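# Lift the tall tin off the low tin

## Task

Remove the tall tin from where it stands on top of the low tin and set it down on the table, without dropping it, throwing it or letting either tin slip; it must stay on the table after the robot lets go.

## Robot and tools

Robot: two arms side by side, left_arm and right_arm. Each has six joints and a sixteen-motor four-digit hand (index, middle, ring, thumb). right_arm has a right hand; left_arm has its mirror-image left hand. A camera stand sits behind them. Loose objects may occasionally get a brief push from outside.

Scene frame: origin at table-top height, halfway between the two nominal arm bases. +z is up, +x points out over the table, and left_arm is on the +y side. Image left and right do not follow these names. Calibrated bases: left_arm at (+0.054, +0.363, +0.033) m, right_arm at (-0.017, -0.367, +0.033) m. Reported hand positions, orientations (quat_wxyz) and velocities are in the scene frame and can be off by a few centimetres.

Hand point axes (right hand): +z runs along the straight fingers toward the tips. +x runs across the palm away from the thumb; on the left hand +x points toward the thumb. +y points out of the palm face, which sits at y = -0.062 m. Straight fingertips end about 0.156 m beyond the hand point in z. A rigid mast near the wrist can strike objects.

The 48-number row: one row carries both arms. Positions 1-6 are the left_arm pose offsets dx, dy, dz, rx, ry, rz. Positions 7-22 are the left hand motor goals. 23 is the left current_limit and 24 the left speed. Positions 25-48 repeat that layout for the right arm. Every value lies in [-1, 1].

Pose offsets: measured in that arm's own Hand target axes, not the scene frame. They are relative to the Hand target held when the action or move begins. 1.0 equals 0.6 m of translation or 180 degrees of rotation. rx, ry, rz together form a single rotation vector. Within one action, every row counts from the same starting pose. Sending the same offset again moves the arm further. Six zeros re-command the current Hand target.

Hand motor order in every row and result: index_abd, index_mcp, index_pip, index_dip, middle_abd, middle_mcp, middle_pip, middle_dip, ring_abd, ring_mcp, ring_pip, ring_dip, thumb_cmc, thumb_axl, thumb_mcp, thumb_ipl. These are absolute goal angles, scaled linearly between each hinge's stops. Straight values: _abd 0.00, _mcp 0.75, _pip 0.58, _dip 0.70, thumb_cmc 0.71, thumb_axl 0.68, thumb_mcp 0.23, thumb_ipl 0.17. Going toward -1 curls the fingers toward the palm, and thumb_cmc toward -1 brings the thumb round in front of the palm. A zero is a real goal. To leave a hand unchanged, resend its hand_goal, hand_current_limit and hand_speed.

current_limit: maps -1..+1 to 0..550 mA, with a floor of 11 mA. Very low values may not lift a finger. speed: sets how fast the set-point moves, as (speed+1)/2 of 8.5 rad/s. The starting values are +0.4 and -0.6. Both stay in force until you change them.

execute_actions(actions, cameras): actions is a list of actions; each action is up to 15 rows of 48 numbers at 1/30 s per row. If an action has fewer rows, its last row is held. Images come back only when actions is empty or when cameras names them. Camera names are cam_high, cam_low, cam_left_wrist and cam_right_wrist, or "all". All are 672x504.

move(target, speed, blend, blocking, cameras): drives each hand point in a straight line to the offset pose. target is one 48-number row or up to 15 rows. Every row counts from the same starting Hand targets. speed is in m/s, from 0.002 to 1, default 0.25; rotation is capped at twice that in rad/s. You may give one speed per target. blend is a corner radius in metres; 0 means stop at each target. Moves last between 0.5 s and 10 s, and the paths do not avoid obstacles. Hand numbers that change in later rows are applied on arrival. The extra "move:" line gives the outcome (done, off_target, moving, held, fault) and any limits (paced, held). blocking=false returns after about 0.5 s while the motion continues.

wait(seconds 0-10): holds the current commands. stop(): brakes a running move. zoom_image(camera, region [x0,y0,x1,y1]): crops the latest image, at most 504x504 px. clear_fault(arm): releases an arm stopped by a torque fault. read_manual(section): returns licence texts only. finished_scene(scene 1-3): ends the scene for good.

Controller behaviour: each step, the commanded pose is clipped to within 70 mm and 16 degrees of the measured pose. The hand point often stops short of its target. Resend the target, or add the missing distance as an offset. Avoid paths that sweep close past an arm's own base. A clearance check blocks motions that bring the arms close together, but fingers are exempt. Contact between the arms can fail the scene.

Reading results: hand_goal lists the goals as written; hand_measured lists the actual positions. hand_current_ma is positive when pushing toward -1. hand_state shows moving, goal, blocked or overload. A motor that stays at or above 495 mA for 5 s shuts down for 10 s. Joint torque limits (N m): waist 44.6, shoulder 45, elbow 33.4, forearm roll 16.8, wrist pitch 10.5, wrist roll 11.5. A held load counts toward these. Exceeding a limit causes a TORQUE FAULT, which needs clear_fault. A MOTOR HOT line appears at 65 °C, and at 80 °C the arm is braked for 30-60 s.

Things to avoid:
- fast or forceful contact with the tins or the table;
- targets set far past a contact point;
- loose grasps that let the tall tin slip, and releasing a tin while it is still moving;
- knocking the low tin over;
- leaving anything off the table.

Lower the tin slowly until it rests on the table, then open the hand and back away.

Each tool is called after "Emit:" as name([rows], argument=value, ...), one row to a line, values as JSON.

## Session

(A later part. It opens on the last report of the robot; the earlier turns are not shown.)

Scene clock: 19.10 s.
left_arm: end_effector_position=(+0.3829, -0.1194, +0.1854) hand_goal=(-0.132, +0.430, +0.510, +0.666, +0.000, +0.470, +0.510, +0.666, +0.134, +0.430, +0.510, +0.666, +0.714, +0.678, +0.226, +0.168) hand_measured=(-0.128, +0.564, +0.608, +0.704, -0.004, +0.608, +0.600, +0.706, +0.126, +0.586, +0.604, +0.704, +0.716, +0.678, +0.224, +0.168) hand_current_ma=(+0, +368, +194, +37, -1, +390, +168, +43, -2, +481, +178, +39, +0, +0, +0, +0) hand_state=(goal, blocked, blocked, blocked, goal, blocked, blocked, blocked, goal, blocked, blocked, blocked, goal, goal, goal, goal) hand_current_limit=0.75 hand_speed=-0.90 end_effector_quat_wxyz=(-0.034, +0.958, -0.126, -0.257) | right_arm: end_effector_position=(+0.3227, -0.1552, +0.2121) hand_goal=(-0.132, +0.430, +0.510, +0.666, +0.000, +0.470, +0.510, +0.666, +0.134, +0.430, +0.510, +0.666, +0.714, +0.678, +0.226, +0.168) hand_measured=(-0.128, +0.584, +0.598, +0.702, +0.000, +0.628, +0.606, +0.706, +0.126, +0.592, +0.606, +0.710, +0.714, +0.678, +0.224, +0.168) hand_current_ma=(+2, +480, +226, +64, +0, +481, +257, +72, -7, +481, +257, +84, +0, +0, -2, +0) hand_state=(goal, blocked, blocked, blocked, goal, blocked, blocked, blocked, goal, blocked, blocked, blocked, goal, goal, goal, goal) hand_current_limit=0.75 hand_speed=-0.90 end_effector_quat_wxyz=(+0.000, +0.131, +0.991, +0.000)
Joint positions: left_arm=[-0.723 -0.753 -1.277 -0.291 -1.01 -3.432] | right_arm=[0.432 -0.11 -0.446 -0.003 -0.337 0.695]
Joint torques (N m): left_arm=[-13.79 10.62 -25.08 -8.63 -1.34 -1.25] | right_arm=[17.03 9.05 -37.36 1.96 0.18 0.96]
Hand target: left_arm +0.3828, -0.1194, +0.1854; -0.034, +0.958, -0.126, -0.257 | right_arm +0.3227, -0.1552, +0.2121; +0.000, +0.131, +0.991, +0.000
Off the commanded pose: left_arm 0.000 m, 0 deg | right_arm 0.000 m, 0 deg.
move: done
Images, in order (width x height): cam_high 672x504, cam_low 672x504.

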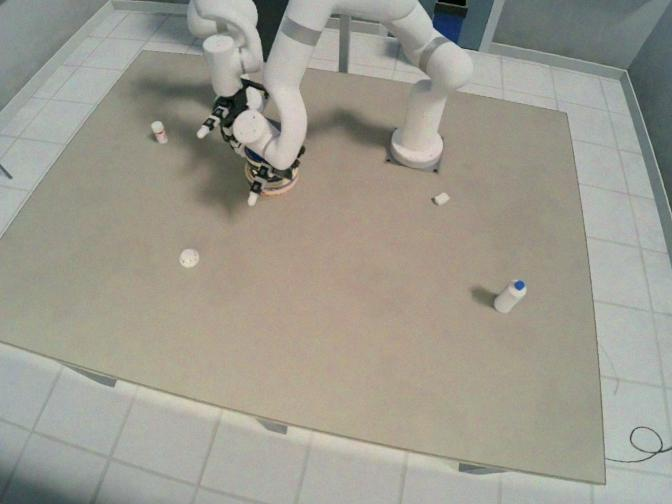

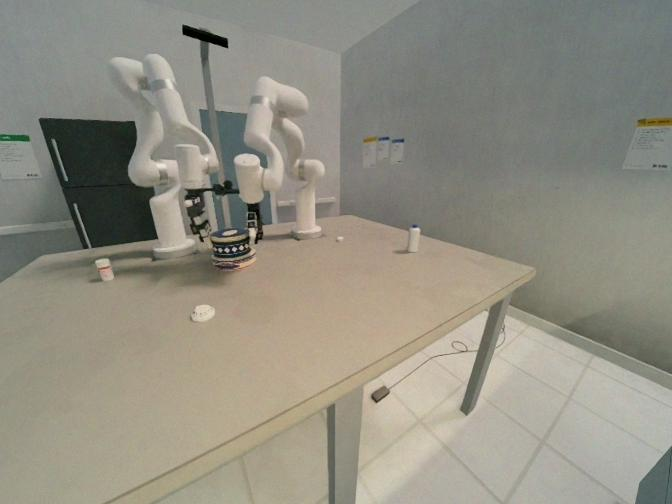

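Emit:
move([
  [0,0,0,0,0,0,-0.133,0.40,0.51,0.665,0,0.44,0.51,0.665,0.133,0.43,0.51,0.665,0.714,0.678,0.226,0.168,0.75,-0.9,0,0,0,0,0,0,-0.133,0.43,0.51,0.665,0,0.47,0.51,0.665,0.133,0.43,0.51,0.665,0.714,0.678,0.226,0.168,0.75,-0.9],
  [-0.0167,0,-0.0289,0,0,0,-0.133,0.40,0.51,0.665,0,0.44,0.51,0.665,0.133,0.43,0.51,0.665,0.714,0.678,0.226,0.168,0.75,-0.9,0,0,-0.0333,0,0,0,-0.133,0.43,0.51,0.665,0,0.47,0.51,0.665,0.133,0.43,0.51,0.665,0.714,0.678,0.226,0.168,0.75,-0.9],
], cameras=["cam_high","cam_low"], speed=0.03)

Emit:
zoom_image(camera="cam_low", region=[180, 190, 280, 280])

Scene clock: 21.00 s.
left_arm: end_effector_position=(+0.3828, -0.1193, +0.2054) hand_goal=(-0.132, +0.400, +0.510, +0.666, +0.000, +0.440, +0.510, +0.666, +0.134, +0.430, +0.510, +0.666, +0.714, +0.678, +0.226, +0.168) hand_measured=(-0.124, +0.564, +0.608, +0.704, +0.000, +0.608, +0.600, +0.706, +0.132, +0.586, +0.604, +0.704, +0.716, +0.678, +0.224, +0.168) hand_current_ma=(+2, +481, +194, +37, +0, +481, +168, +43, +0, +481, +178, +39, +0, +0, +0, +0) hand_state=(goal, blocked, blocked, blocked, goal, blocked, blocked, blocked, goal, blocked, blocked, blocked, goal, goal, goal, goal) hand_current_limit=0.75 hand_speed=-0.90 end_effector_quat_wxyz=(-0.034, +0.958, -0.126, -0.257) | right_arm: end_effector_position=(+0.3227, -0.1551, +0.2321) hand_goal=(-0.132, +0.430, +0.510, +0.666, +0.000, +0.470, +0.510, +0.666, +0.134, +0.430, +0.510, +0.666, +0.714, +0.678, +0.226, +0.168) hand_measured=(-0.126, +0.584, +0.598, +0.702, +0.002, +0.628, +0.606, +0.706, +0.126, +0.592, +0.606, +0.710, +0.714, +0.678, +0.224, +0.168) hand_current_ma=(+4, +481, +226, +64, +0, +481, +257, +72, -7, +481, +257, +84, +0, +0, -2, +0) hand_state=(goal, blocked, blocked, blocked, goal, blocked, blocked, blocked, goal, blocked, blocked, blocked, goal, goal, goal, goal) hand_current_limit=0.75 hand_speed=-0.90 end_effector_quat_wxyz=(+0.000, +0.131, +0.991, +0.000)
Joint positions: left_arm=[-0.723 -0.721 -1.276 -0.285 -1.042 -3.443] | right_arm=[0.432 -0.055 -0.454 -0.002 -0.399 0.694]
Joint torques (N m): left_arm=[-3.02 47.78 -19.73 -1.47 -1.37 -1.42] | right_arm=[16.59 53.3 -43.18 5.01 0.1 -0.3]
Hand target: left_arm +0.3828, -0.1194, +0.2055; -0.034, +0.958, -0.126, -0.257 | right_arm +0.3227, -0.1551, +0.2321; +0.000, +0.131, +0.991, +0.000
Off the commanded pose: left_arm 0.000 m, 0 deg | right_arm 0.000 m, 0 deg.
move: done
Images, in order (width x height): cam_high 672x504, cam_low 672x504.

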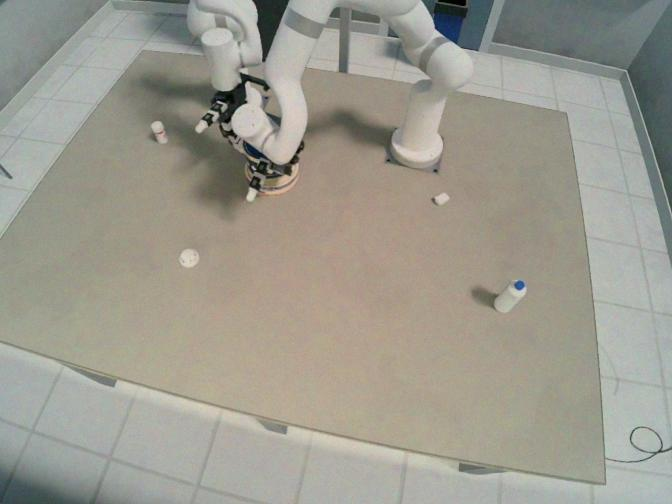

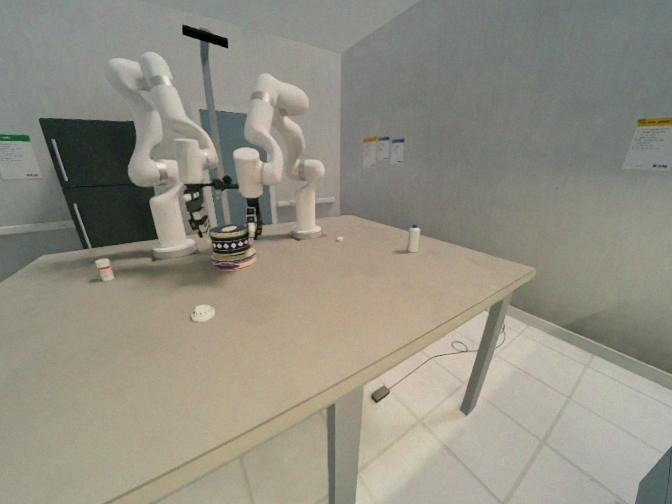

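Scaled by 5.040 from the camera's 672x504 image, which has a finer 960x720 frame.

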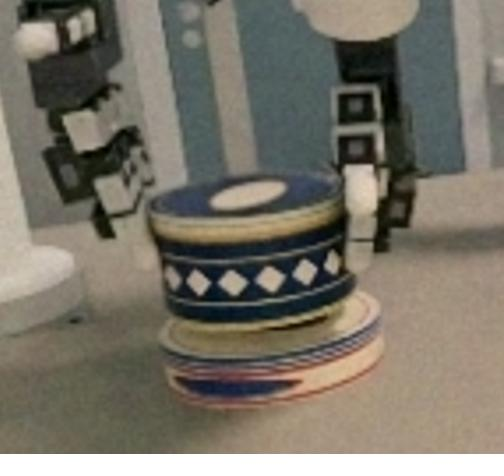

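Emit:
move([
  [-0.025,0,-0.0433,0,0,0,-0.133,0.40,0.51,0.665,0,0.44,0.51,0.665,0.133,0.43,0.51,0.665,0.714,0.678,0.226,0.168,0.75,-0.9,0,0,-0.05,0,0,0,-0.133,0.43,0.51,0.665,0,0.47,0.51,0.665,0.133,0.43,0.51,0.665,0.714,0.678,0.226,0.168,0.75,-0.9],
  [0.263,-0.1754,-0.2096,0,0,0,-0.133,0.40,0.51,0.665,0,0.44,0.51,0.665,0.133,0.43,0.51,0.665,0.714,0.678,0.226,0.168,0.75,-0.9,-0.3326,0.1754,-0.05,0,0,0,-0.133,0.43,0.51,0.665,0,0.47,0.51,0.665,0.133,0.43,0.51,0.665,0.714,0.678,0.226,0.168,0.75,-0.9],
], cameras=["cam_high","cam_low"], speed=0.08, blend=0.015)

Emit:
zoom_image(camera="cam_low", region=[170, 180, 300, 300])

Scene clock: 25.33 s.
left_arm: end_effector_position=(+0.6028, -0.0694, +0.2355) hand_goal=(-0.132, +0.400, +0.510, +0.666, +0.000, +0.440, +0.510, +0.666, +0.134, +0.430, +0.510, +0.666, +0.714, +0.678, +0.226, +0.168) hand_measured=(-0.122, +0.560, +0.608, +0.704, +0.002, +0.608, +0.600, +0.706, +0.136, +0.586, +0.604, +0.704, +0.716, +0.678, +0.224, +0.168) hand_current_ma=(+3, +481, +194, +37, +0, +481, +168, +43, +0, +481, +178, +39, +0, +0, +0, +0) hand_state=(goal, blocked, blocked, blocked, goal, blocked, blocked, blocked, goal, blocked, blocked, blocked, goal, goal, goal, goal) hand_current_limit=0.75 hand_speed=-0.90 end_effector_quat_wxyz=(-0.034, +0.958, -0.126, -0.257) | right_arm: end_effector_position=(+0.5427, -0.1052, +0.2621) hand_goal=(-0.132, +0.430, +0.510, +0.666, +0.000, +0.470, +0.510, +0.666, +0.134, +0.430, +0.510, +0.666, +0.714, +0.678, +0.226, +0.168) hand_measured=(-0.124, +0.584, +0.598, +0.702, +0.002, +0.628, +0.606, +0.708, +0.126, +0.594, +0.606, +0.710, +0.714, +0.678, +0.224, +0.168) hand_current_ma=(+5, +481, +226, +64, +0, +481, +257, +76, -7, +481, +257, +84, +0, +0, -2, +0) hand_state=(goal, blocked, blocked, blocked, goal, blocked, blocked, blocked, goal, blocked, blocked, blocked, goal, goal, goal, goal) hand_current_limit=0.75 hand_speed=-0.90 end_effector_quat_wxyz=(+0.000, +0.131, +0.991, +0.000)
Joint positions: left_arm=[-0.471 -1.031 -1.901 -0.129 -1.381 -3.339] | right_arm=[0.347 -0.478 -1.093 -0.001 -0.615 0.609]
Joint torques (N m): left_arm=[1.01 17.81 -30.04 -1.97 -1.65 1.36] | right_arm=[-3.57 30.09 -46.21 6.54 0.06 -0.71]
Hand target: left_arm +0.6028, -0.0694, +0.2355; -0.034, +0.958, -0.126, -0.257 | right_arm +0.5427, -0.1052, +0.2622; +0.000, +0.131, +0.991, +0.000
Off the commanded pose: left_arm 0.000 m, 0 deg | right_arm 0.000 m, 0 deg.
move: done
Images, in order (width x height): cam_high 672x504, cam_low 672x504.

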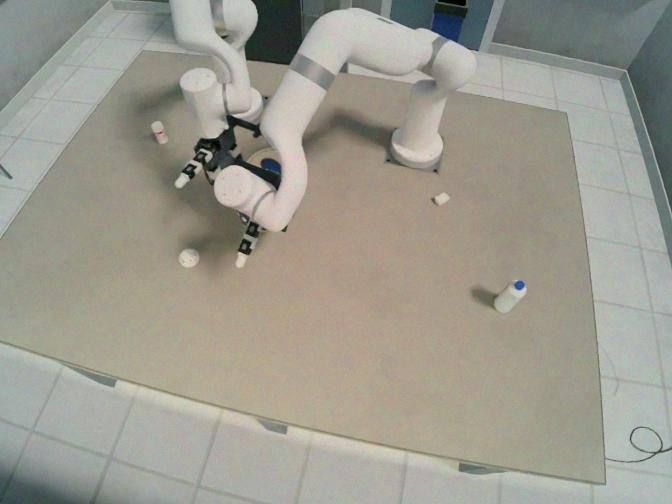

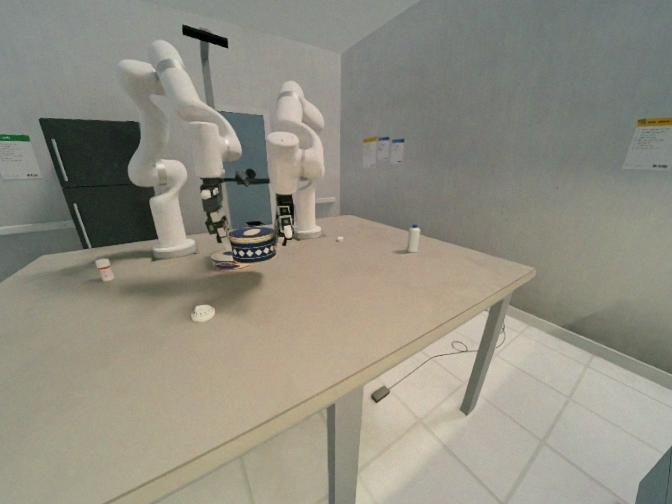

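Scaled by 3.877 from the camera's 672x504 image, which has a finer 960x720 frame.

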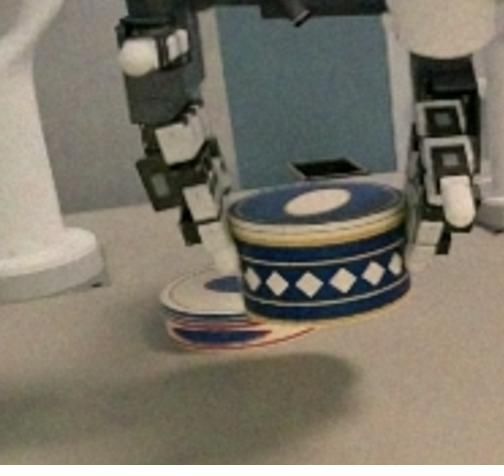

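Emit:
move(target=[0.0625,0,0.1083,0,0,0,-0.133,0.40,0.51,0.665,0,0.44,0.51,0.665,0.133,0.43,0.51,0.665,0.714,0.678,0.226,0.168,0.75,-0.9,0,0,0.125,0,0,0,-0.133,0.43,0.51,0.665,0,0.47,0.51,0.665,0.133,0.43,0.51,0.665,0.714,0.678,0.226,0.168,0.75,-0.9], speed=0.08, cameras=["cam_low","cam_high"])

Emit:
zoom_image(camera="cam_low", region=[220, 180, 460, 400])

Scene clock: 28.10 s.
left_arm: end_effector_position=(+0.6028, -0.0694, +0.1605) hand_goal=(-0.132, +0.400, +0.510, +0.666, +0.000, +0.440, +0.510, +0.666, +0.134, +0.430, +0.510, +0.666, +0.714, +0.678, +0.226, +0.168) hand_measured=(-0.122, +0.558, +0.608, +0.704, +0.004, +0.608, +0.600, +0.706, +0.136, +0.586, +0.604, +0.704, +0.716, +0.678, +0.224, +0.168) hand_current_ma=(+3, +481, +194, +37, +0, +481, +168, +43, +0, +481, +178, +39, +0, +0, +0, +0) hand_state=(goal, blocked, blocked, blocked, goal, blocked, blocked, blocked, goal, blocked, blocked, blocked, goal, goal, goal, goal) hand_current_limit=0.75 hand_speed=-0.90 end_effector_quat_wxyz=(-0.034, +0.958, -0.126, -0.257) | right_arm: end_effector_position=(+0.5427, -0.1053, +0.1871) hand_goal=(-0.132, +0.430, +0.510, +0.666, +0.000, +0.470, +0.510, +0.666, +0.134, +0.430, +0.510, +0.666, +0.714, +0.678, +0.226, +0.168) hand_measured=(-0.124, +0.584, +0.598, +0.702, +0.002, +0.628, +0.606, +0.708, +0.126, +0.594, +0.606, +0.710, +0.714, +0.678, +0.224, +0.168) hand_current_ma=(+5, +481, +226, +64, +0, +481, +257, +76, -7, +481, +257, +84, +0, +0, -2, +0) hand_state=(goal, blocked, blocked, blocked, goal, blocked, blocked, blocked, goal, blocked, blocked, blocked, goal, goal, goal, goal) hand_current_limit=0.75 hand_speed=-0.90 end_effector_quat_wxyz=(+0.000, +0.131, +0.991, +0.000)
Joint positions: left_arm=[-0.471 -1.129 -1.9 -0.132 -1.282 -3.326] | right_arm=[0.347 -0.601 -1.073 -0.002 -0.471 0.609]
Joint torques (N m): left_arm=[0 17.68 -29.37 -8.83 1.05 1.49] | right_arm=[-4.98 31.99 -28.03 -0.55 4.56 0.56]
Hand target: left_arm +0.6028, -0.0694, +0.1604; -0.034, +0.958, -0.126, -0.257 | right_arm +0.5428, -0.1053, +0.1872; +0.000, +0.131, +0.991, +0.000
Off the commanded pose: left_arm 0.000 m, 0 deg | right_arm 0.000 m, 0 deg.
move: done
Images, in order (width x height): cam_high 672x504, cam_low 672x504.

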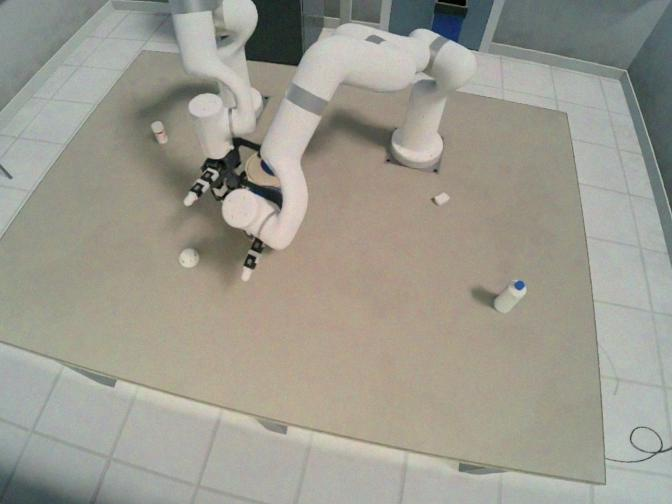

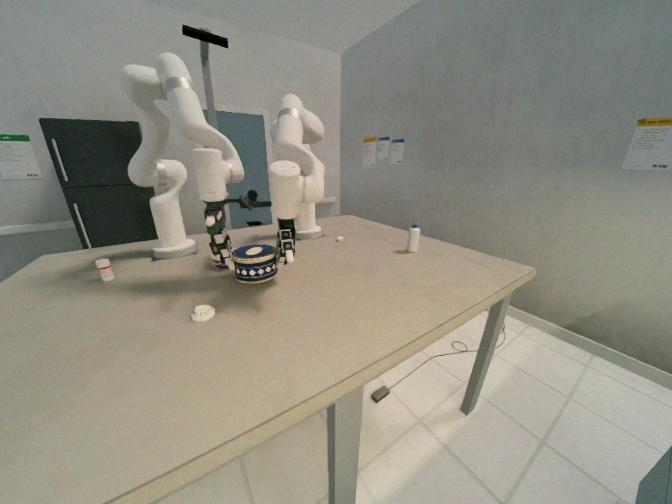

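Scaled by 2.100 from the camera's 672x504 image, which has a finer 960x720 frame.

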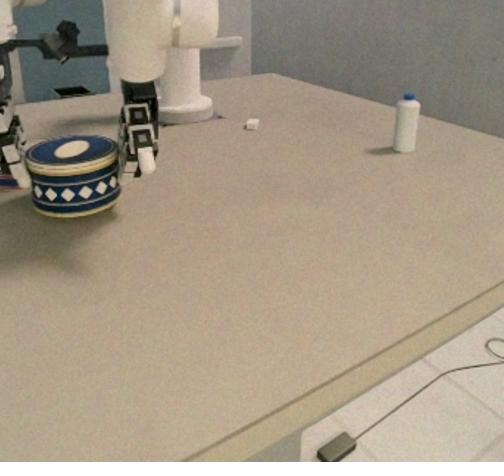

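Emit:
move(target=[0.0067,0,0.01155,0,0,0,-0.133,0.40,0.51,0.665,0,0.44,0.51,0.665,0.133,0.43,0.51,0.665,0.714,0.678,0.226,0.168,0.75,-0.9,0,0,0.01333,0,0,0,-0.133,0.43,0.51,0.665,0,0.47,0.51,0.665,0.133,0.43,0.51,0.665,0.714,0.678,0.226,0.168,0.75,-0.9], speed=0.03, cameras=["cam_low"])

Emit:
zoom_image(camera="cam_low", region=[190, 210, 310, 300])

Emit:
move(target=[0.00417,0,0.00722,0,0,0,-0.133,0.40,0.51,0.665,0,0.44,0.51,0.665,0.133,0.43,0.51,0.665,0.714,0.678,0.226,0.168,0.75,-0.9,0,0,0.00833,0,0,0,-0.133,0.43,0.51,0.665,0,0.47,0.51,0.665,0.133,0.43,0.51,0.665,0.714,0.678,0.226,0.168,0.75,-0.9], speed=0.03, cameras=["cam_low"])

Emit:
zoom_image(camera="cam_low", region=[190, 210, 310, 300])

Scene clock: 29.27 s.
left_arm: end_effector_position=(+0.6028, -0.0694, +0.1524) hand_goal=(-0.132, +0.400, +0.510, +0.666, +0.000, +0.440, +0.510, +0.666, +0.134, +0.430, +0.510, +0.666, +0.714, +0.678, +0.226, +0.168) hand_measured=(-0.122, +0.558, +0.608, +0.704, +0.004, +0.608, +0.600, +0.706, +0.136, +0.586, +0.604, +0.704, +0.716, +0.678, +0.224, +0.168) hand_current_ma=(+3, +481, +194, +37, +0, +481, +168, +43, +0, +481, +178, +39, +0, +0, +0, +0) hand_state=(goal, blocked, blocked, blocked, goal, blocked, blocked, blocked, goal, blocked, blocked, blocked, goal, goal, goal, goal) hand_current_limit=0.75 hand_speed=-0.90 end_effector_quat_wxyz=(-0.034, +0.958, -0.126, -0.257) | right_arm: end_effector_position=(+0.5429, -0.1052, +0.1792) hand_goal=(-0.132, +0.430, +0.510, +0.666, +0.000, +0.470, +0.510, +0.666, +0.134, +0.430, +0.510, +0.666, +0.714, +0.678, +0.226, +0.168) hand_measured=(-0.124, +0.584, +0.598, +0.702, +0.002, +0.628, +0.606, +0.708, +0.126, +0.594, +0.606, +0.710, +0.714, +0.678, +0.224, +0.168) hand_current_ma=(+5, +481, +226, +64, +0, +481, +257, +76, -7, +481, +257, +84, +0, +0, -2, +0) hand_state=(goal, blocked, blocked, blocked, goal, blocked, blocked, blocked, goal, blocked, blocked, blocked, goal, goal, goal, goal) hand_current_limit=0.75 hand_speed=-0.90 end_effector_quat_wxyz=(+0.000, +0.131, +0.991, +0.000)
Joint positions: left_arm=[-0.471 -1.141 -1.902 -0.132 -1.273 -3.324] | right_arm=[0.347 -0.616 -1.073 -0.002 -0.457 0.609]
Joint torques (N m): left_arm=[-2.14 18.86 -29.08 -8.83 1.15 1.42] | right_arm=[-4.65 33.89 -18.79 -0.37 4.69 0.55]
Hand target: left_arm +0.6028, -0.0694, +0.1524; -0.034, +0.958, -0.126, -0.257 | right_arm +0.5428, -0.1053, +0.1792; +0.000, +0.131, +0.991, +0.000
Off the commanded pose: left_arm 0.000 m, 0 deg | right_arm 0.000 m, 0 deg.
move: done
Images, in order (width x height): cam_low 672x504.

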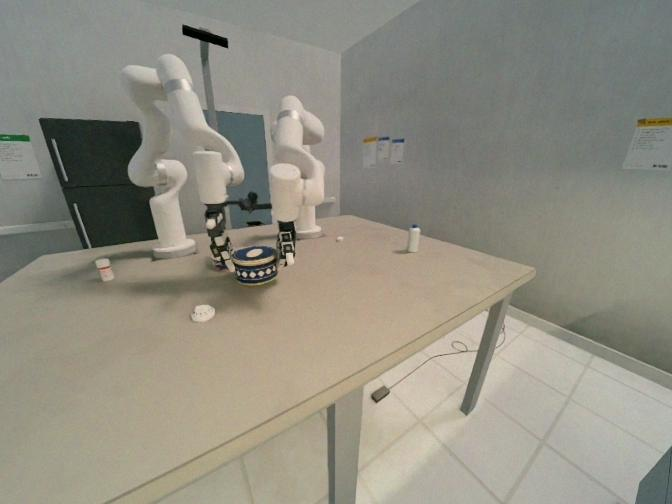

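Scaled by 4.200 from the camera's 672x504 image, which has a finer 960x720 frame.

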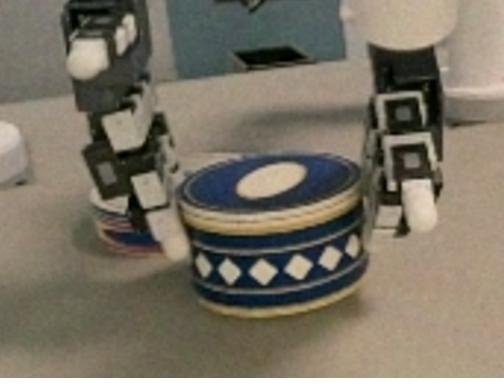

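Scene clock: 29.97 s.
left_arm: end_effector_position=(+0.6028, -0.0694, +0.1474) hand_goal=(-0.132, +0.400, +0.510, +0.666, +0.000, +0.440, +0.510, +0.666, +0.134, +0.430, +0.510, +0.666, +0.714, +0.678, +0.226, +0.168) hand_measured=(-0.122, +0.558, +0.608, +0.704, +0.004, +0.608, +0.600, +0.706, +0.136, +0.586, +0.604, +0.704, +0.716, +0.678, +0.224, +0.168) hand_current_ma=(+3, +481, +194, +37, +0, +481, +168, +43, +0, +481, +178, +39, +0, +0, +0, +0) hand_state=(goal, blocked, blocked, blocked, goal, blocked, blocked, blocked, goal, blocked, blocked, blocked, goal, goal, goal, goal) hand_current_limit=0.75 hand_speed=-0.90 end_effector_quat_wxyz=(-0.034, +0.958, -0.126, -0.257) | right_arm: end_effector_position=(+0.5428, -0.1053, +0.1742) hand_goal=(-0.132, +0.430, +0.510, +0.666, +0.000, +0.470, +0.510, +0.666, +0.134, +0.430, +0.510, +0.666, +0.714, +0.678, +0.226, +0.168) hand_measured=(-0.124, +0.584, +0.598, +0.702, +0.002, +0.628, +0.606, +0.708, +0.126, +0.594, +0.606, +0.710, +0.714, +0.678, +0.224, +0.168) hand_current_ma=(+5, +481, +226, +64, +0, +481, +257, +76, -7, +481, +257, +84, +0, +0, -2, +0) hand_state=(goal, blocked, blocked, blocked, goal, blocked, blocked, blocked, goal, blocked, blocked, blocked, goal, goal, goal, goal) hand_current_limit=0.75 hand_speed=-0.90 end_effector_quat_wxyz=(+0.000, +0.131, +0.991, +0.000)
Joint positions: left_arm=[-0.471 -1.149 -1.903 -0.132 -1.267 -3.323] | right_arm=[0.347 -0.625 -1.073 -0.002 -0.447 0.609]
Joint torques (N m): left_arm=[-2.66 19.06 -29.46 -8.68 1.17 1.51] | right_arm=[-4.46 33.37 -13.32 -0.64 4.61 0.53]
Hand target: left_arm +0.6028, -0.0694, +0.1474; -0.034, +0.958, -0.126, -0.257 | right_arm +0.5428, -0.1053, +0.1742; +0.000, +0.131, +0.991, +0.000
Off the commanded pose: left_arm 0.000 m, 0 deg | right_arm 0.000 m, 0 deg.
move: done
Images, in order (width x height): cam_low 672x504.

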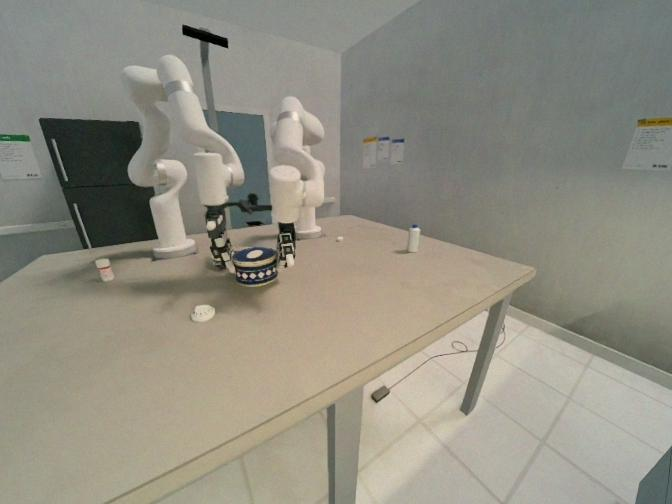

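Scaled by 4.200 from the camera's 672x504 image, which has a finer 960x720 frame.

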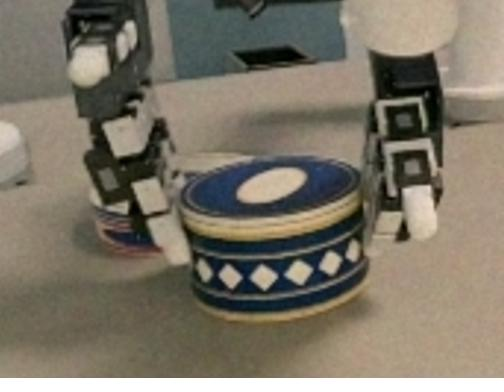

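Emit:
move(target=[0.00333,0,0.00577,0,0,0,-0.133,0.40,0.51,0.665,0,0.44,0.51,0.665,0.133,0.43,0.51,0.665,0.714,0.678,0.226,0.168,0.75,-0.9,0,0,0.00667,0,0,0,-0.133,0.43,0.51,0.665,0,0.47,0.51,0.665,0.133,0.43,0.51,0.665,0.714,0.678,0.226,0.168,0.75,-0.9], speed=0.02, cameras=["cam_low"])

Emit:
zoom_image(camera="cam_low", region=[190, 210, 310, 300])

Emit:
move(target=[0.00333,0,0.00577,0,0,0,-0.133,0.40,0.51,0.665,0,0.44,0.51,0.665,0.133,0.43,0.51,0.665,0.714,0.678,0.226,0.168,0.75,-0.9,0,0,0.00667,0,0,0,-0.133,0.43,0.51,0.665,0,0.47,0.51,0.665,0.133,0.43,0.51,0.665,0.714,0.678,0.226,0.168,0.75,-0.9], speed=0.02, cameras=["cam_low"])

Emit:
zoom_image(camera="cam_low", region=[190, 210, 310, 300])

Scene clock: 31.23 s.
left_arm: end_effector_position=(+0.6029, -0.0694, +0.1435) hand_goal=(-0.132, +0.400, +0.510, +0.666, +0.000, +0.440, +0.510, +0.666, +0.134, +0.430, +0.510, +0.666, +0.714, +0.678, +0.226, +0.168) hand_measured=(-0.122, +0.558, +0.608, +0.704, +0.002, +0.608, +0.600, +0.706, +0.134, +0.586, +0.604, +0.704, +0.716, +0.678, +0.224, +0.168) hand_current_ma=(+3, +481, +194, +37, +0, +481, +168, +43, +0, +481, +178, +39, +0, +0, +0, +0) hand_state=(goal, blocked, blocked, blocked, goal, blocked, blocked, blocked, goal, blocked, blocked, blocked, goal, goal, goal, goal) hand_current_limit=0.75 hand_speed=-0.90 end_effector_quat_wxyz=(-0.034, +0.958, -0.126, -0.257) | right_arm: end_effector_position=(+0.5427, -0.1053, +0.1702) hand_goal=(-0.132, +0.430, +0.510, +0.666, +0.000, +0.470, +0.510, +0.666, +0.134, +0.430, +0.510, +0.666, +0.714, +0.678, +0.226, +0.168) hand_measured=(-0.128, +0.584, +0.598, +0.702, +0.000, +0.628, +0.606, +0.708, +0.124, +0.594, +0.606, +0.710, +0.714, +0.678, +0.224, +0.168) hand_current_ma=(+2, +481, +226, +64, +0, +481, +257, +76, -9, +481, +257, +84, +0, +0, -2, +0) hand_state=(goal, blocked, blocked, blocked, goal, blocked, blocked, blocked, goal, blocked, blocked, blocked, goal, goal, goal, goal) hand_current_limit=0.75 hand_speed=-0.90 end_effector_quat_wxyz=(+0.000, +0.131, +0.991, +0.000)
Joint positions: left_arm=[-0.471 -1.155 -1.905 -0.133 -1.262 -3.323] | right_arm=[0.347 -0.632 -1.073 -0.002 -0.44 0.609]
Joint torques (N m): left_arm=[-5.34 17.01 -27.63 -8.72 1.03 1.5] | right_arm=[-4.48 28.04 -24.85 -0.46 4.89 0.58]
Hand target: left_arm +0.6028, -0.0694, +0.1434; -0.034, +0.958, -0.126, -0.257 | right_arm +0.5428, -0.1053, +0.1702; +0.000, +0.131, +0.991, +0.000
Off the commanded pose: left_arm 0.000 m, 0 deg | right_arm 0.000 m, 0 deg.
move: done
Images, in order (width x height): cam_low 672x504.

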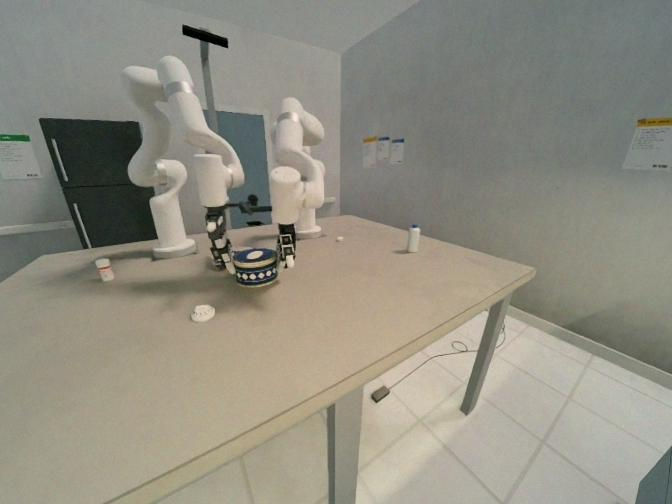

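Scaled by 4.200 from the camera's 672x504 image, which has a finer 960x720 frame.

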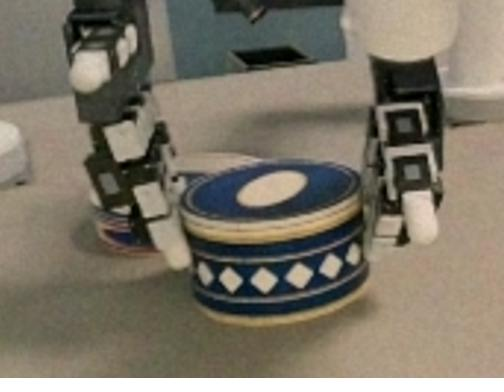

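Scene clock: 31.93 s.
left_arm: end_effector_position=(+0.6029, -0.0695, +0.1398) hand_goal=(-0.132, +0.400, +0.510, +0.666, +0.000, +0.440, +0.510, +0.666, +0.134, +0.430, +0.510, +0.666, +0.714, +0.678, +0.226, +0.168) hand_measured=(-0.126, +0.558, +0.608, +0.704, +0.000, +0.606, +0.600, +0.706, +0.130, +0.586, +0.604, +0.700, +0.716, +0.678, +0.224, +0.168) hand_current_ma=(+2, +481, +194, +37, +0, +481, +168, +43, -1, +481, +178, +33, +0, +0, +0, +0) hand_state=(goal, blocked, blocked, blocked, goal, blocked, blocked, blocked, goal, blocked, blocked, blocked, goal, goal, goal, goal) hand_current_limit=0.75 hand_speed=-0.90 end_effector_quat_wxyz=(-0.034, +0.958, -0.126, -0.256) | right_arm: end_effector_position=(+0.5428, -0.1053, +0.1662) hand_goal=(-0.132, +0.430, +0.510, +0.666, +0.000, +0.470, +0.510, +0.666, +0.134, +0.430, +0.510, +0.666, +0.714, +0.678, +0.226, +0.168) hand_measured=(-0.122, +0.584, +0.598, +0.702, -0.002, +0.628, +0.606, +0.708, +0.118, +0.594, +0.606, +0.710, +0.714, +0.678, +0.224, +0.168) hand_current_ma=(+9, +481, +226, +64, +0, +481, +257, +76, -15, +481, +257, +84, +0, +0, -2, +0) hand_state=(goal, blocked, blocked, blocked, goal, blocked, blocked, blocked, goal, blocked, blocked, blocked, goal, goal, goal, goal) hand_current_limit=0.75 hand_speed=-0.90 end_effector_quat_wxyz=(+0.000, +0.131, +0.991, +0.000)
Joint positions: left_arm=[-0.471 -1.16 -1.906 -0.133 -1.258 -3.322] | right_arm=[0.347 -0.64 -1.073 -0.002 -0.433 0.609]
Joint torques (N m): left_arm=[-4.48 13.9 -23.23 -8.95 1.06 1.44] | right_arm=[-2.96 27.1 -36.83 -0.55 4.82 0.55]
Hand target: left_arm +0.6028, -0.0694, +0.1394; -0.034, +0.958, -0.126, -0.257 | right_arm +0.5428, -0.1053, +0.1662; +0.000, +0.131, +0.991, +0.000
Off the commanded pose: left_arm 0.000 m, 0 deg | right_arm 0.000 m, 0 deg.
move: done
Images, in order (width x height): cam_low 672x504.

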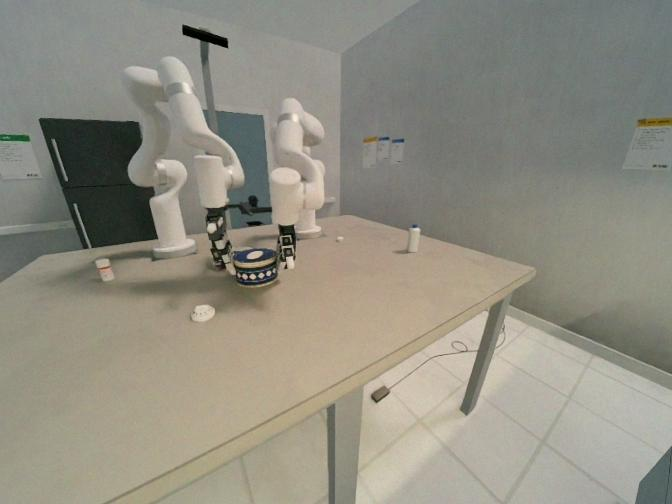

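Scaled by 4.200 from the camera's 672x504 image, which has a finer 960x720 frame.

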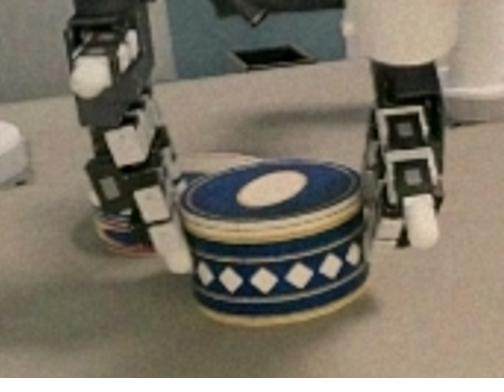

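Emit:
move(target=[0.0025,0,0.00433,0,0,0,-0.133,0.40,0.51,0.665,0,0.44,0.51,0.665,0.133,0.43,0.51,0.665,0.714,0.678,0.226,0.168,0.75,-0.9,0,0,0.005,0,0,0,-0.133,0.43,0.51,0.665,0,0.47,0.51,0.665,0.133,0.43,0.51,0.665,0.714,0.678,0.226,0.168,0.75,-0.9], speed=0.02, cameras=["cam_low"])

Emit:
zoom_image(camera="cam_low", region=[190, 210, 310, 300])

Scene clock: 33.23 s.
left_arm: end_effector_position=(+0.6030, -0.0695, +0.1368) hand_goal=(-0.132, +0.400, +0.510, +0.666, +0.000, +0.440, +0.510, +0.666, +0.134, +0.430, +0.510, +0.666, +0.714, +0.678, +0.226, +0.168) hand_measured=(-0.124, +0.558, +0.608, +0.704, +0.000, +0.606, +0.600, +0.706, +0.128, +0.586, +0.600, +0.700, +0.716, +0.678, +0.224, +0.168) hand_current_ma=(+2, +481, +194, +37, +0, +481, +168, +43, -1, +481, +166, +31, +0, +0, +0, +0) hand_state=(goal, blocked, blocked, blocked, goal, blocked, blocked, blocked, goal, blocked, blocked, blocked, goal, goal, goal, goal) hand_current_limit=0.75 hand_speed=-0.90 end_effector_quat_wxyz=(-0.034, +0.958, -0.126, -0.256) | right_arm: end_effector_position=(+0.5428, -0.1053, +0.1632) hand_goal=(-0.132, +0.430, +0.510, +0.666, +0.000, +0.470, +0.510, +0.666, +0.134, +0.430, +0.510, +0.666, +0.714, +0.678, +0.226, +0.168) hand_measured=(-0.118, +0.584, +0.598, +0.702, +0.000, +0.628, +0.606, +0.708, +0.116, +0.594, +0.606, +0.710, +0.714, +0.678, +0.224, +0.168) hand_current_ma=(+13, +481, +226, +64, +0, +481, +257, +76, -18, +481, +257, +84, +0, +0, -2, +0) hand_state=(goal, blocked, blocked, blocked, goal, blocked, blocked, blocked, goal, blocked, blocked, blocked, goal, goal, goal, goal) hand_current_limit=0.75 hand_speed=-0.90 end_effector_quat_wxyz=(+0.000, +0.131, +0.991, +0.000)
Joint positions: left_arm=[-0.471 -1.165 -1.908 -0.133 -1.255 -3.322] | right_arm=[0.347 -0.645 -1.073 -0.002 -0.428 0.609]
Joint torques (N m): left_arm=[-6.18 13.43 -22.81 -8.87 1.04 1.55] | right_arm=[-0.86 25.65 -36.65 -0.59 4.67 0.52]
Hand target: left_arm +0.6028, -0.0694, +0.1364; -0.034, +0.958, -0.126, -0.257 | right_arm +0.5428, -0.1053, +0.1632; +0.000, +0.131, +0.991, +0.000
Off the commanded pose: left_arm 0.000 m, 0 deg | right_arm 0.000 m, 0 deg.
move: done
Images, in order (width x height): cam_low 672x504.

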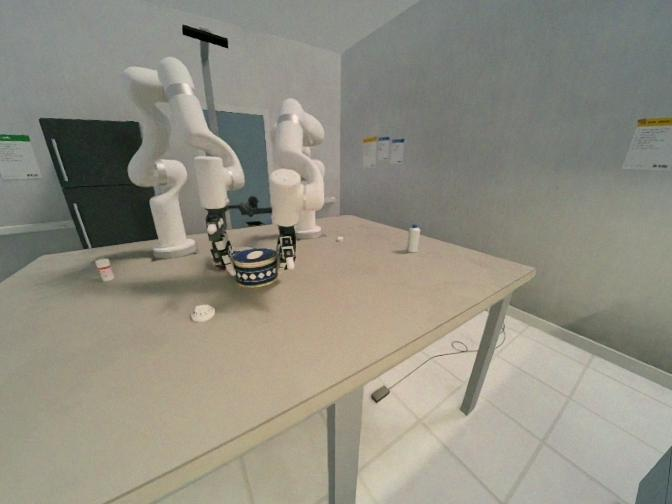

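Scaled by 4.200 from the camera's 672x504 image, which has a finer 960x720 frame.

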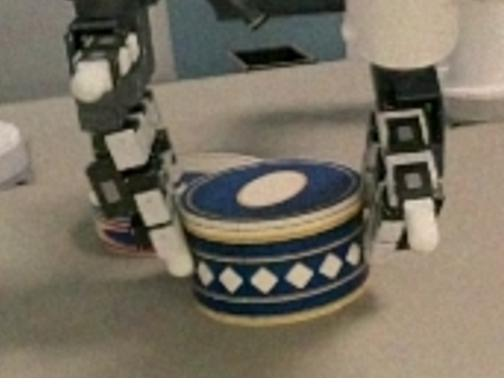

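Emit:
move([
  [0,0,0,0,0,0,-0.133,0.57,0.60,0.70,0,0.615,0.60,0.70,0.133,0.59,0.60,0.70,0.714,0.678,0.226,0.168,0.5,-0.9,0,0,0,0,0,0,-0.133,0.59,0.60,0.70,0,0.63,0.60,0.70,0.133,0.60,0.60,0.70,0.714,0.678,0.226,0.168,0.5,-0.9],
  [0,-0.0333,0,0,0,0,-0.133,0.68,0.60,0.70,0,0.70,0.60,0.70,0.133,0.68,0.60,0.70,0.714,0.678,0.226,0.168,0.5,-0.9,0,-0.0333,0,0,0,0,-0.133,0.68,0.60,0.70,0,0.70,0.60,0.70,0.133,0.68,0.60,0.70,0.714,0.678,0.226,0.168,0.5,-0.9],
  [0,-0.1,0,0,0,0,-0.133,0.75,0.60,0.70,0,0.75,0.60,0.70,0.133,0.75,0.60,0.70,0.714,0.678,0.226,0.168,0.5,-0.9,0,-0.1,0,0,0,0,-0.133,0.75,0.60,0.70,0,0.75,0.60,0.70,0.133,0.75,0.60,0.70,0.714,0.678,0.226,0.168,0.5,-0.9],
], speed=0.05, cameras=["cam_low"])

Emit:
zoom_image(camera="cam_low", region=[190, 210, 310, 300])

Scene clock: 37.43 s.
left_arm: end_effector_position=(+0.6184, -0.0115, +0.1364) hand_goal=(-0.132, +0.750, +0.600, +0.700, +0.000, +0.750, +0.600, +0.700, +0.134, +0.750, +0.600, +0.700, +0.714, +0.678, +0.226, +0.168) hand_measured=(-0.124, +0.746, +0.602, +0.702, +0.000, +0.746, +0.602, +0.702, +0.132, +0.746, +0.602, +0.702, +0.714, +0.678, +0.224, +0.168) hand_current_ma=(+2, -1, +0, +0, +0, -1, +0, +0, +0, -1, +0, +0, +0, +0, +0, +0) hand_state=(goal, goal, goal, goal, goal, goal, goal, goal, goal, goal, goal, goal, goal, goal, goal, goal) hand_current_limit=0.50 hand_speed=-0.90 end_effector_quat_wxyz=(-0.034, +0.958, -0.126, -0.257) | right_arm: end_effector_position=(+0.5272, -0.1632, +0.1632) hand_goal=(-0.132, +0.750, +0.600, +0.700, +0.000, +0.750, +0.600, +0.700, +0.134, +0.750, +0.600, +0.700, +0.714, +0.678, +0.226, +0.168) hand_measured=(-0.128, +0.744, +0.602, +0.702, -0.002, +0.744, +0.602, +0.704, +0.130, +0.744, +0.602, +0.704, +0.714, +0.678, +0.224, +0.168) hand_current_ma=(+2, -5, +1, +1, +0, -5, +1, +2, -2, -4, +1, +2, +0, +0, -2, +0) hand_state=(goal, goal, goal, goal, goal, goal, goal, goal, goal, goal, goal, goal, goal, goal, goal, goal) hand_current_limit=0.50 hand_speed=-0.90 end_effector_quat_wxyz=(+0.000, +0.131, +0.991, +0.000)
Joint positions: left_arm=[-0.392 -1.129 -1.839 -0.093 -1.228 -3.263] | right_arm=[0.252 -0.588 -0.975 -0.002 -0.386 0.514]
Joint torques (N m): left_arm=[6.03 54.86 -9.01 3.02 0.84 1.5] | right_arm=[-10 79.59 -6.39 2.05 1.75 -0.69]
Hand target: left_arm +0.6184, -0.0115, +0.1364; -0.034, +0.958, -0.126, -0.257 | right_arm +0.5272, -0.1632, +0.1632; +0.000, +0.131, +0.991, +0.000
Off the commanded pose: left_arm 0.000 m, 0 deg | right_arm 0.000 m, 0 deg.
move: done
Images, in order (width x height): cam_low 672x504.

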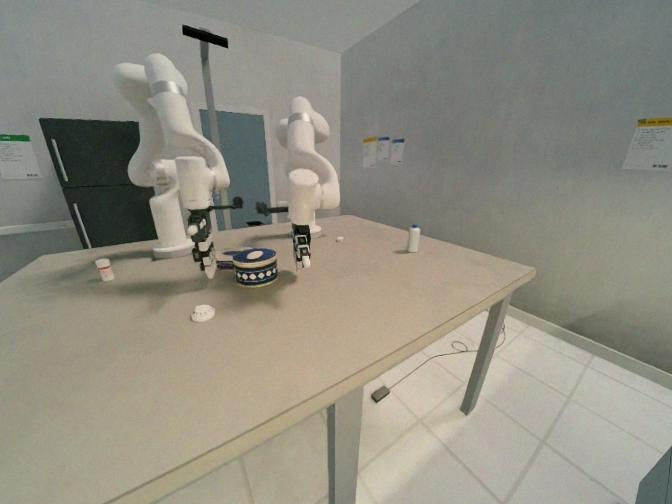

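Scaled by 4.200 from the camera's 672x504 image, which has a finer 960x720 frame.

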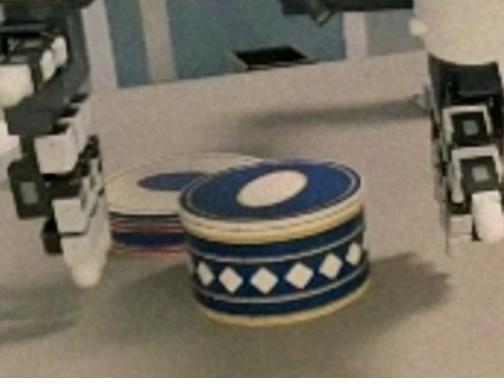

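Emit:
move(target=[-0.1,-0.05,-0.1733,0,0,0,-0.133,0.75,0.60,0.70,0,0.75,0.60,0.70,0.133,0.75,0.60,0.70,0.714,0.678,0.226,0.168,0.5,-0.9,0,-0.05,-0.2,0,0,0,-0.133,0.75,0.60,0.70,0,0.75,0.60,0.70,0.133,0.75,0.60,0.70,0.714,0.678,0.226,0.168,0.5,-0.9], speed=0.2)

Emit:
finished_scene(scene=2)

Scene clock: 38.70 s.
left_arm: end_effector_position=(+0.6262, +0.0175, +0.2564) hand_goal=(-0.132, +0.750, +0.600, +0.700, +0.000, +0.750, +0.600, +0.700, +0.134, +0.750, +0.600, +0.700, +0.714, +0.678, +0.226, +0.168) hand_measured=(-0.124, +0.746, +0.602, +0.702, +0.000, +0.746, +0.602, +0.702, +0.132, +0.746, +0.602, +0.702, +0.714, +0.678, +0.224, +0.168) hand_current_ma=(+2, -1, +0, +0, +0, -1, +0, +0, +0, -1, +0, +0, +0, +0, +0, +0) hand_state=(goal, goal, goal, goal, goal, goal, goal, goal, goal, goal, goal, goal, goal, goal, goal, goal) hand_current_limit=0.50 hand_speed=-0.90 end_effector_quat_wxyz=(-0.034, +0.958, -0.126, -0.257) | right_arm: end_effector_position=(+0.5194, -0.1921, +0.2832) hand_goal=(-0.132, +0.750, +0.600, +0.700, +0.000, +0.750, +0.600, +0.700, +0.134, +0.750, +0.600, +0.700, +0.714, +0.678, +0.226, +0.168) hand_measured=(-0.128, +0.746, +0.602, +0.702, -0.002, +0.744, +0.602, +0.702, +0.130, +0.746, +0.602, +0.704, +0.714, +0.678, +0.222, +0.168) hand_current_ma=(+2, -4, +1, +1, +0, -4, +1, +2, -2, -3, +1, +2, +0, +0, -2, +0) hand_state=(goal, goal, goal, goal, goal, goal, goal, goal, goal, goal, goal, goal, goal, goal, goal, goal) hand_current_limit=0.50 hand_speed=-0.90 end_effector_quat_wxyz=(+0.000, +0.131, +0.991, +0.000)
Joint positions: left_arm=[-0.353 -0.956 -1.817 -0.069 -1.381 -3.247] | right_arm=[0.2 -0.348 -0.965 -0.001 -0.617 0.461]
Joint torques (N m): left_arm=[7.43 53.41 -28.01 3.1 -2.14 1.46] | right_arm=[-9.85 70.13 -36.68 3.45 -1.74 -0.72]
Hand target: left_arm +0.6262, +0.0175, +0.2565; -0.034, +0.958, -0.126, -0.257 | right_arm +0.5194, -0.1921, +0.2832; +0.000, +0.131, +0.991, +0.000
Off the commanded pose: left_arm 0.000 m, 0 deg | right_arm 0.000 m, 0 deg.
move: done

The scene is finished: the task was done.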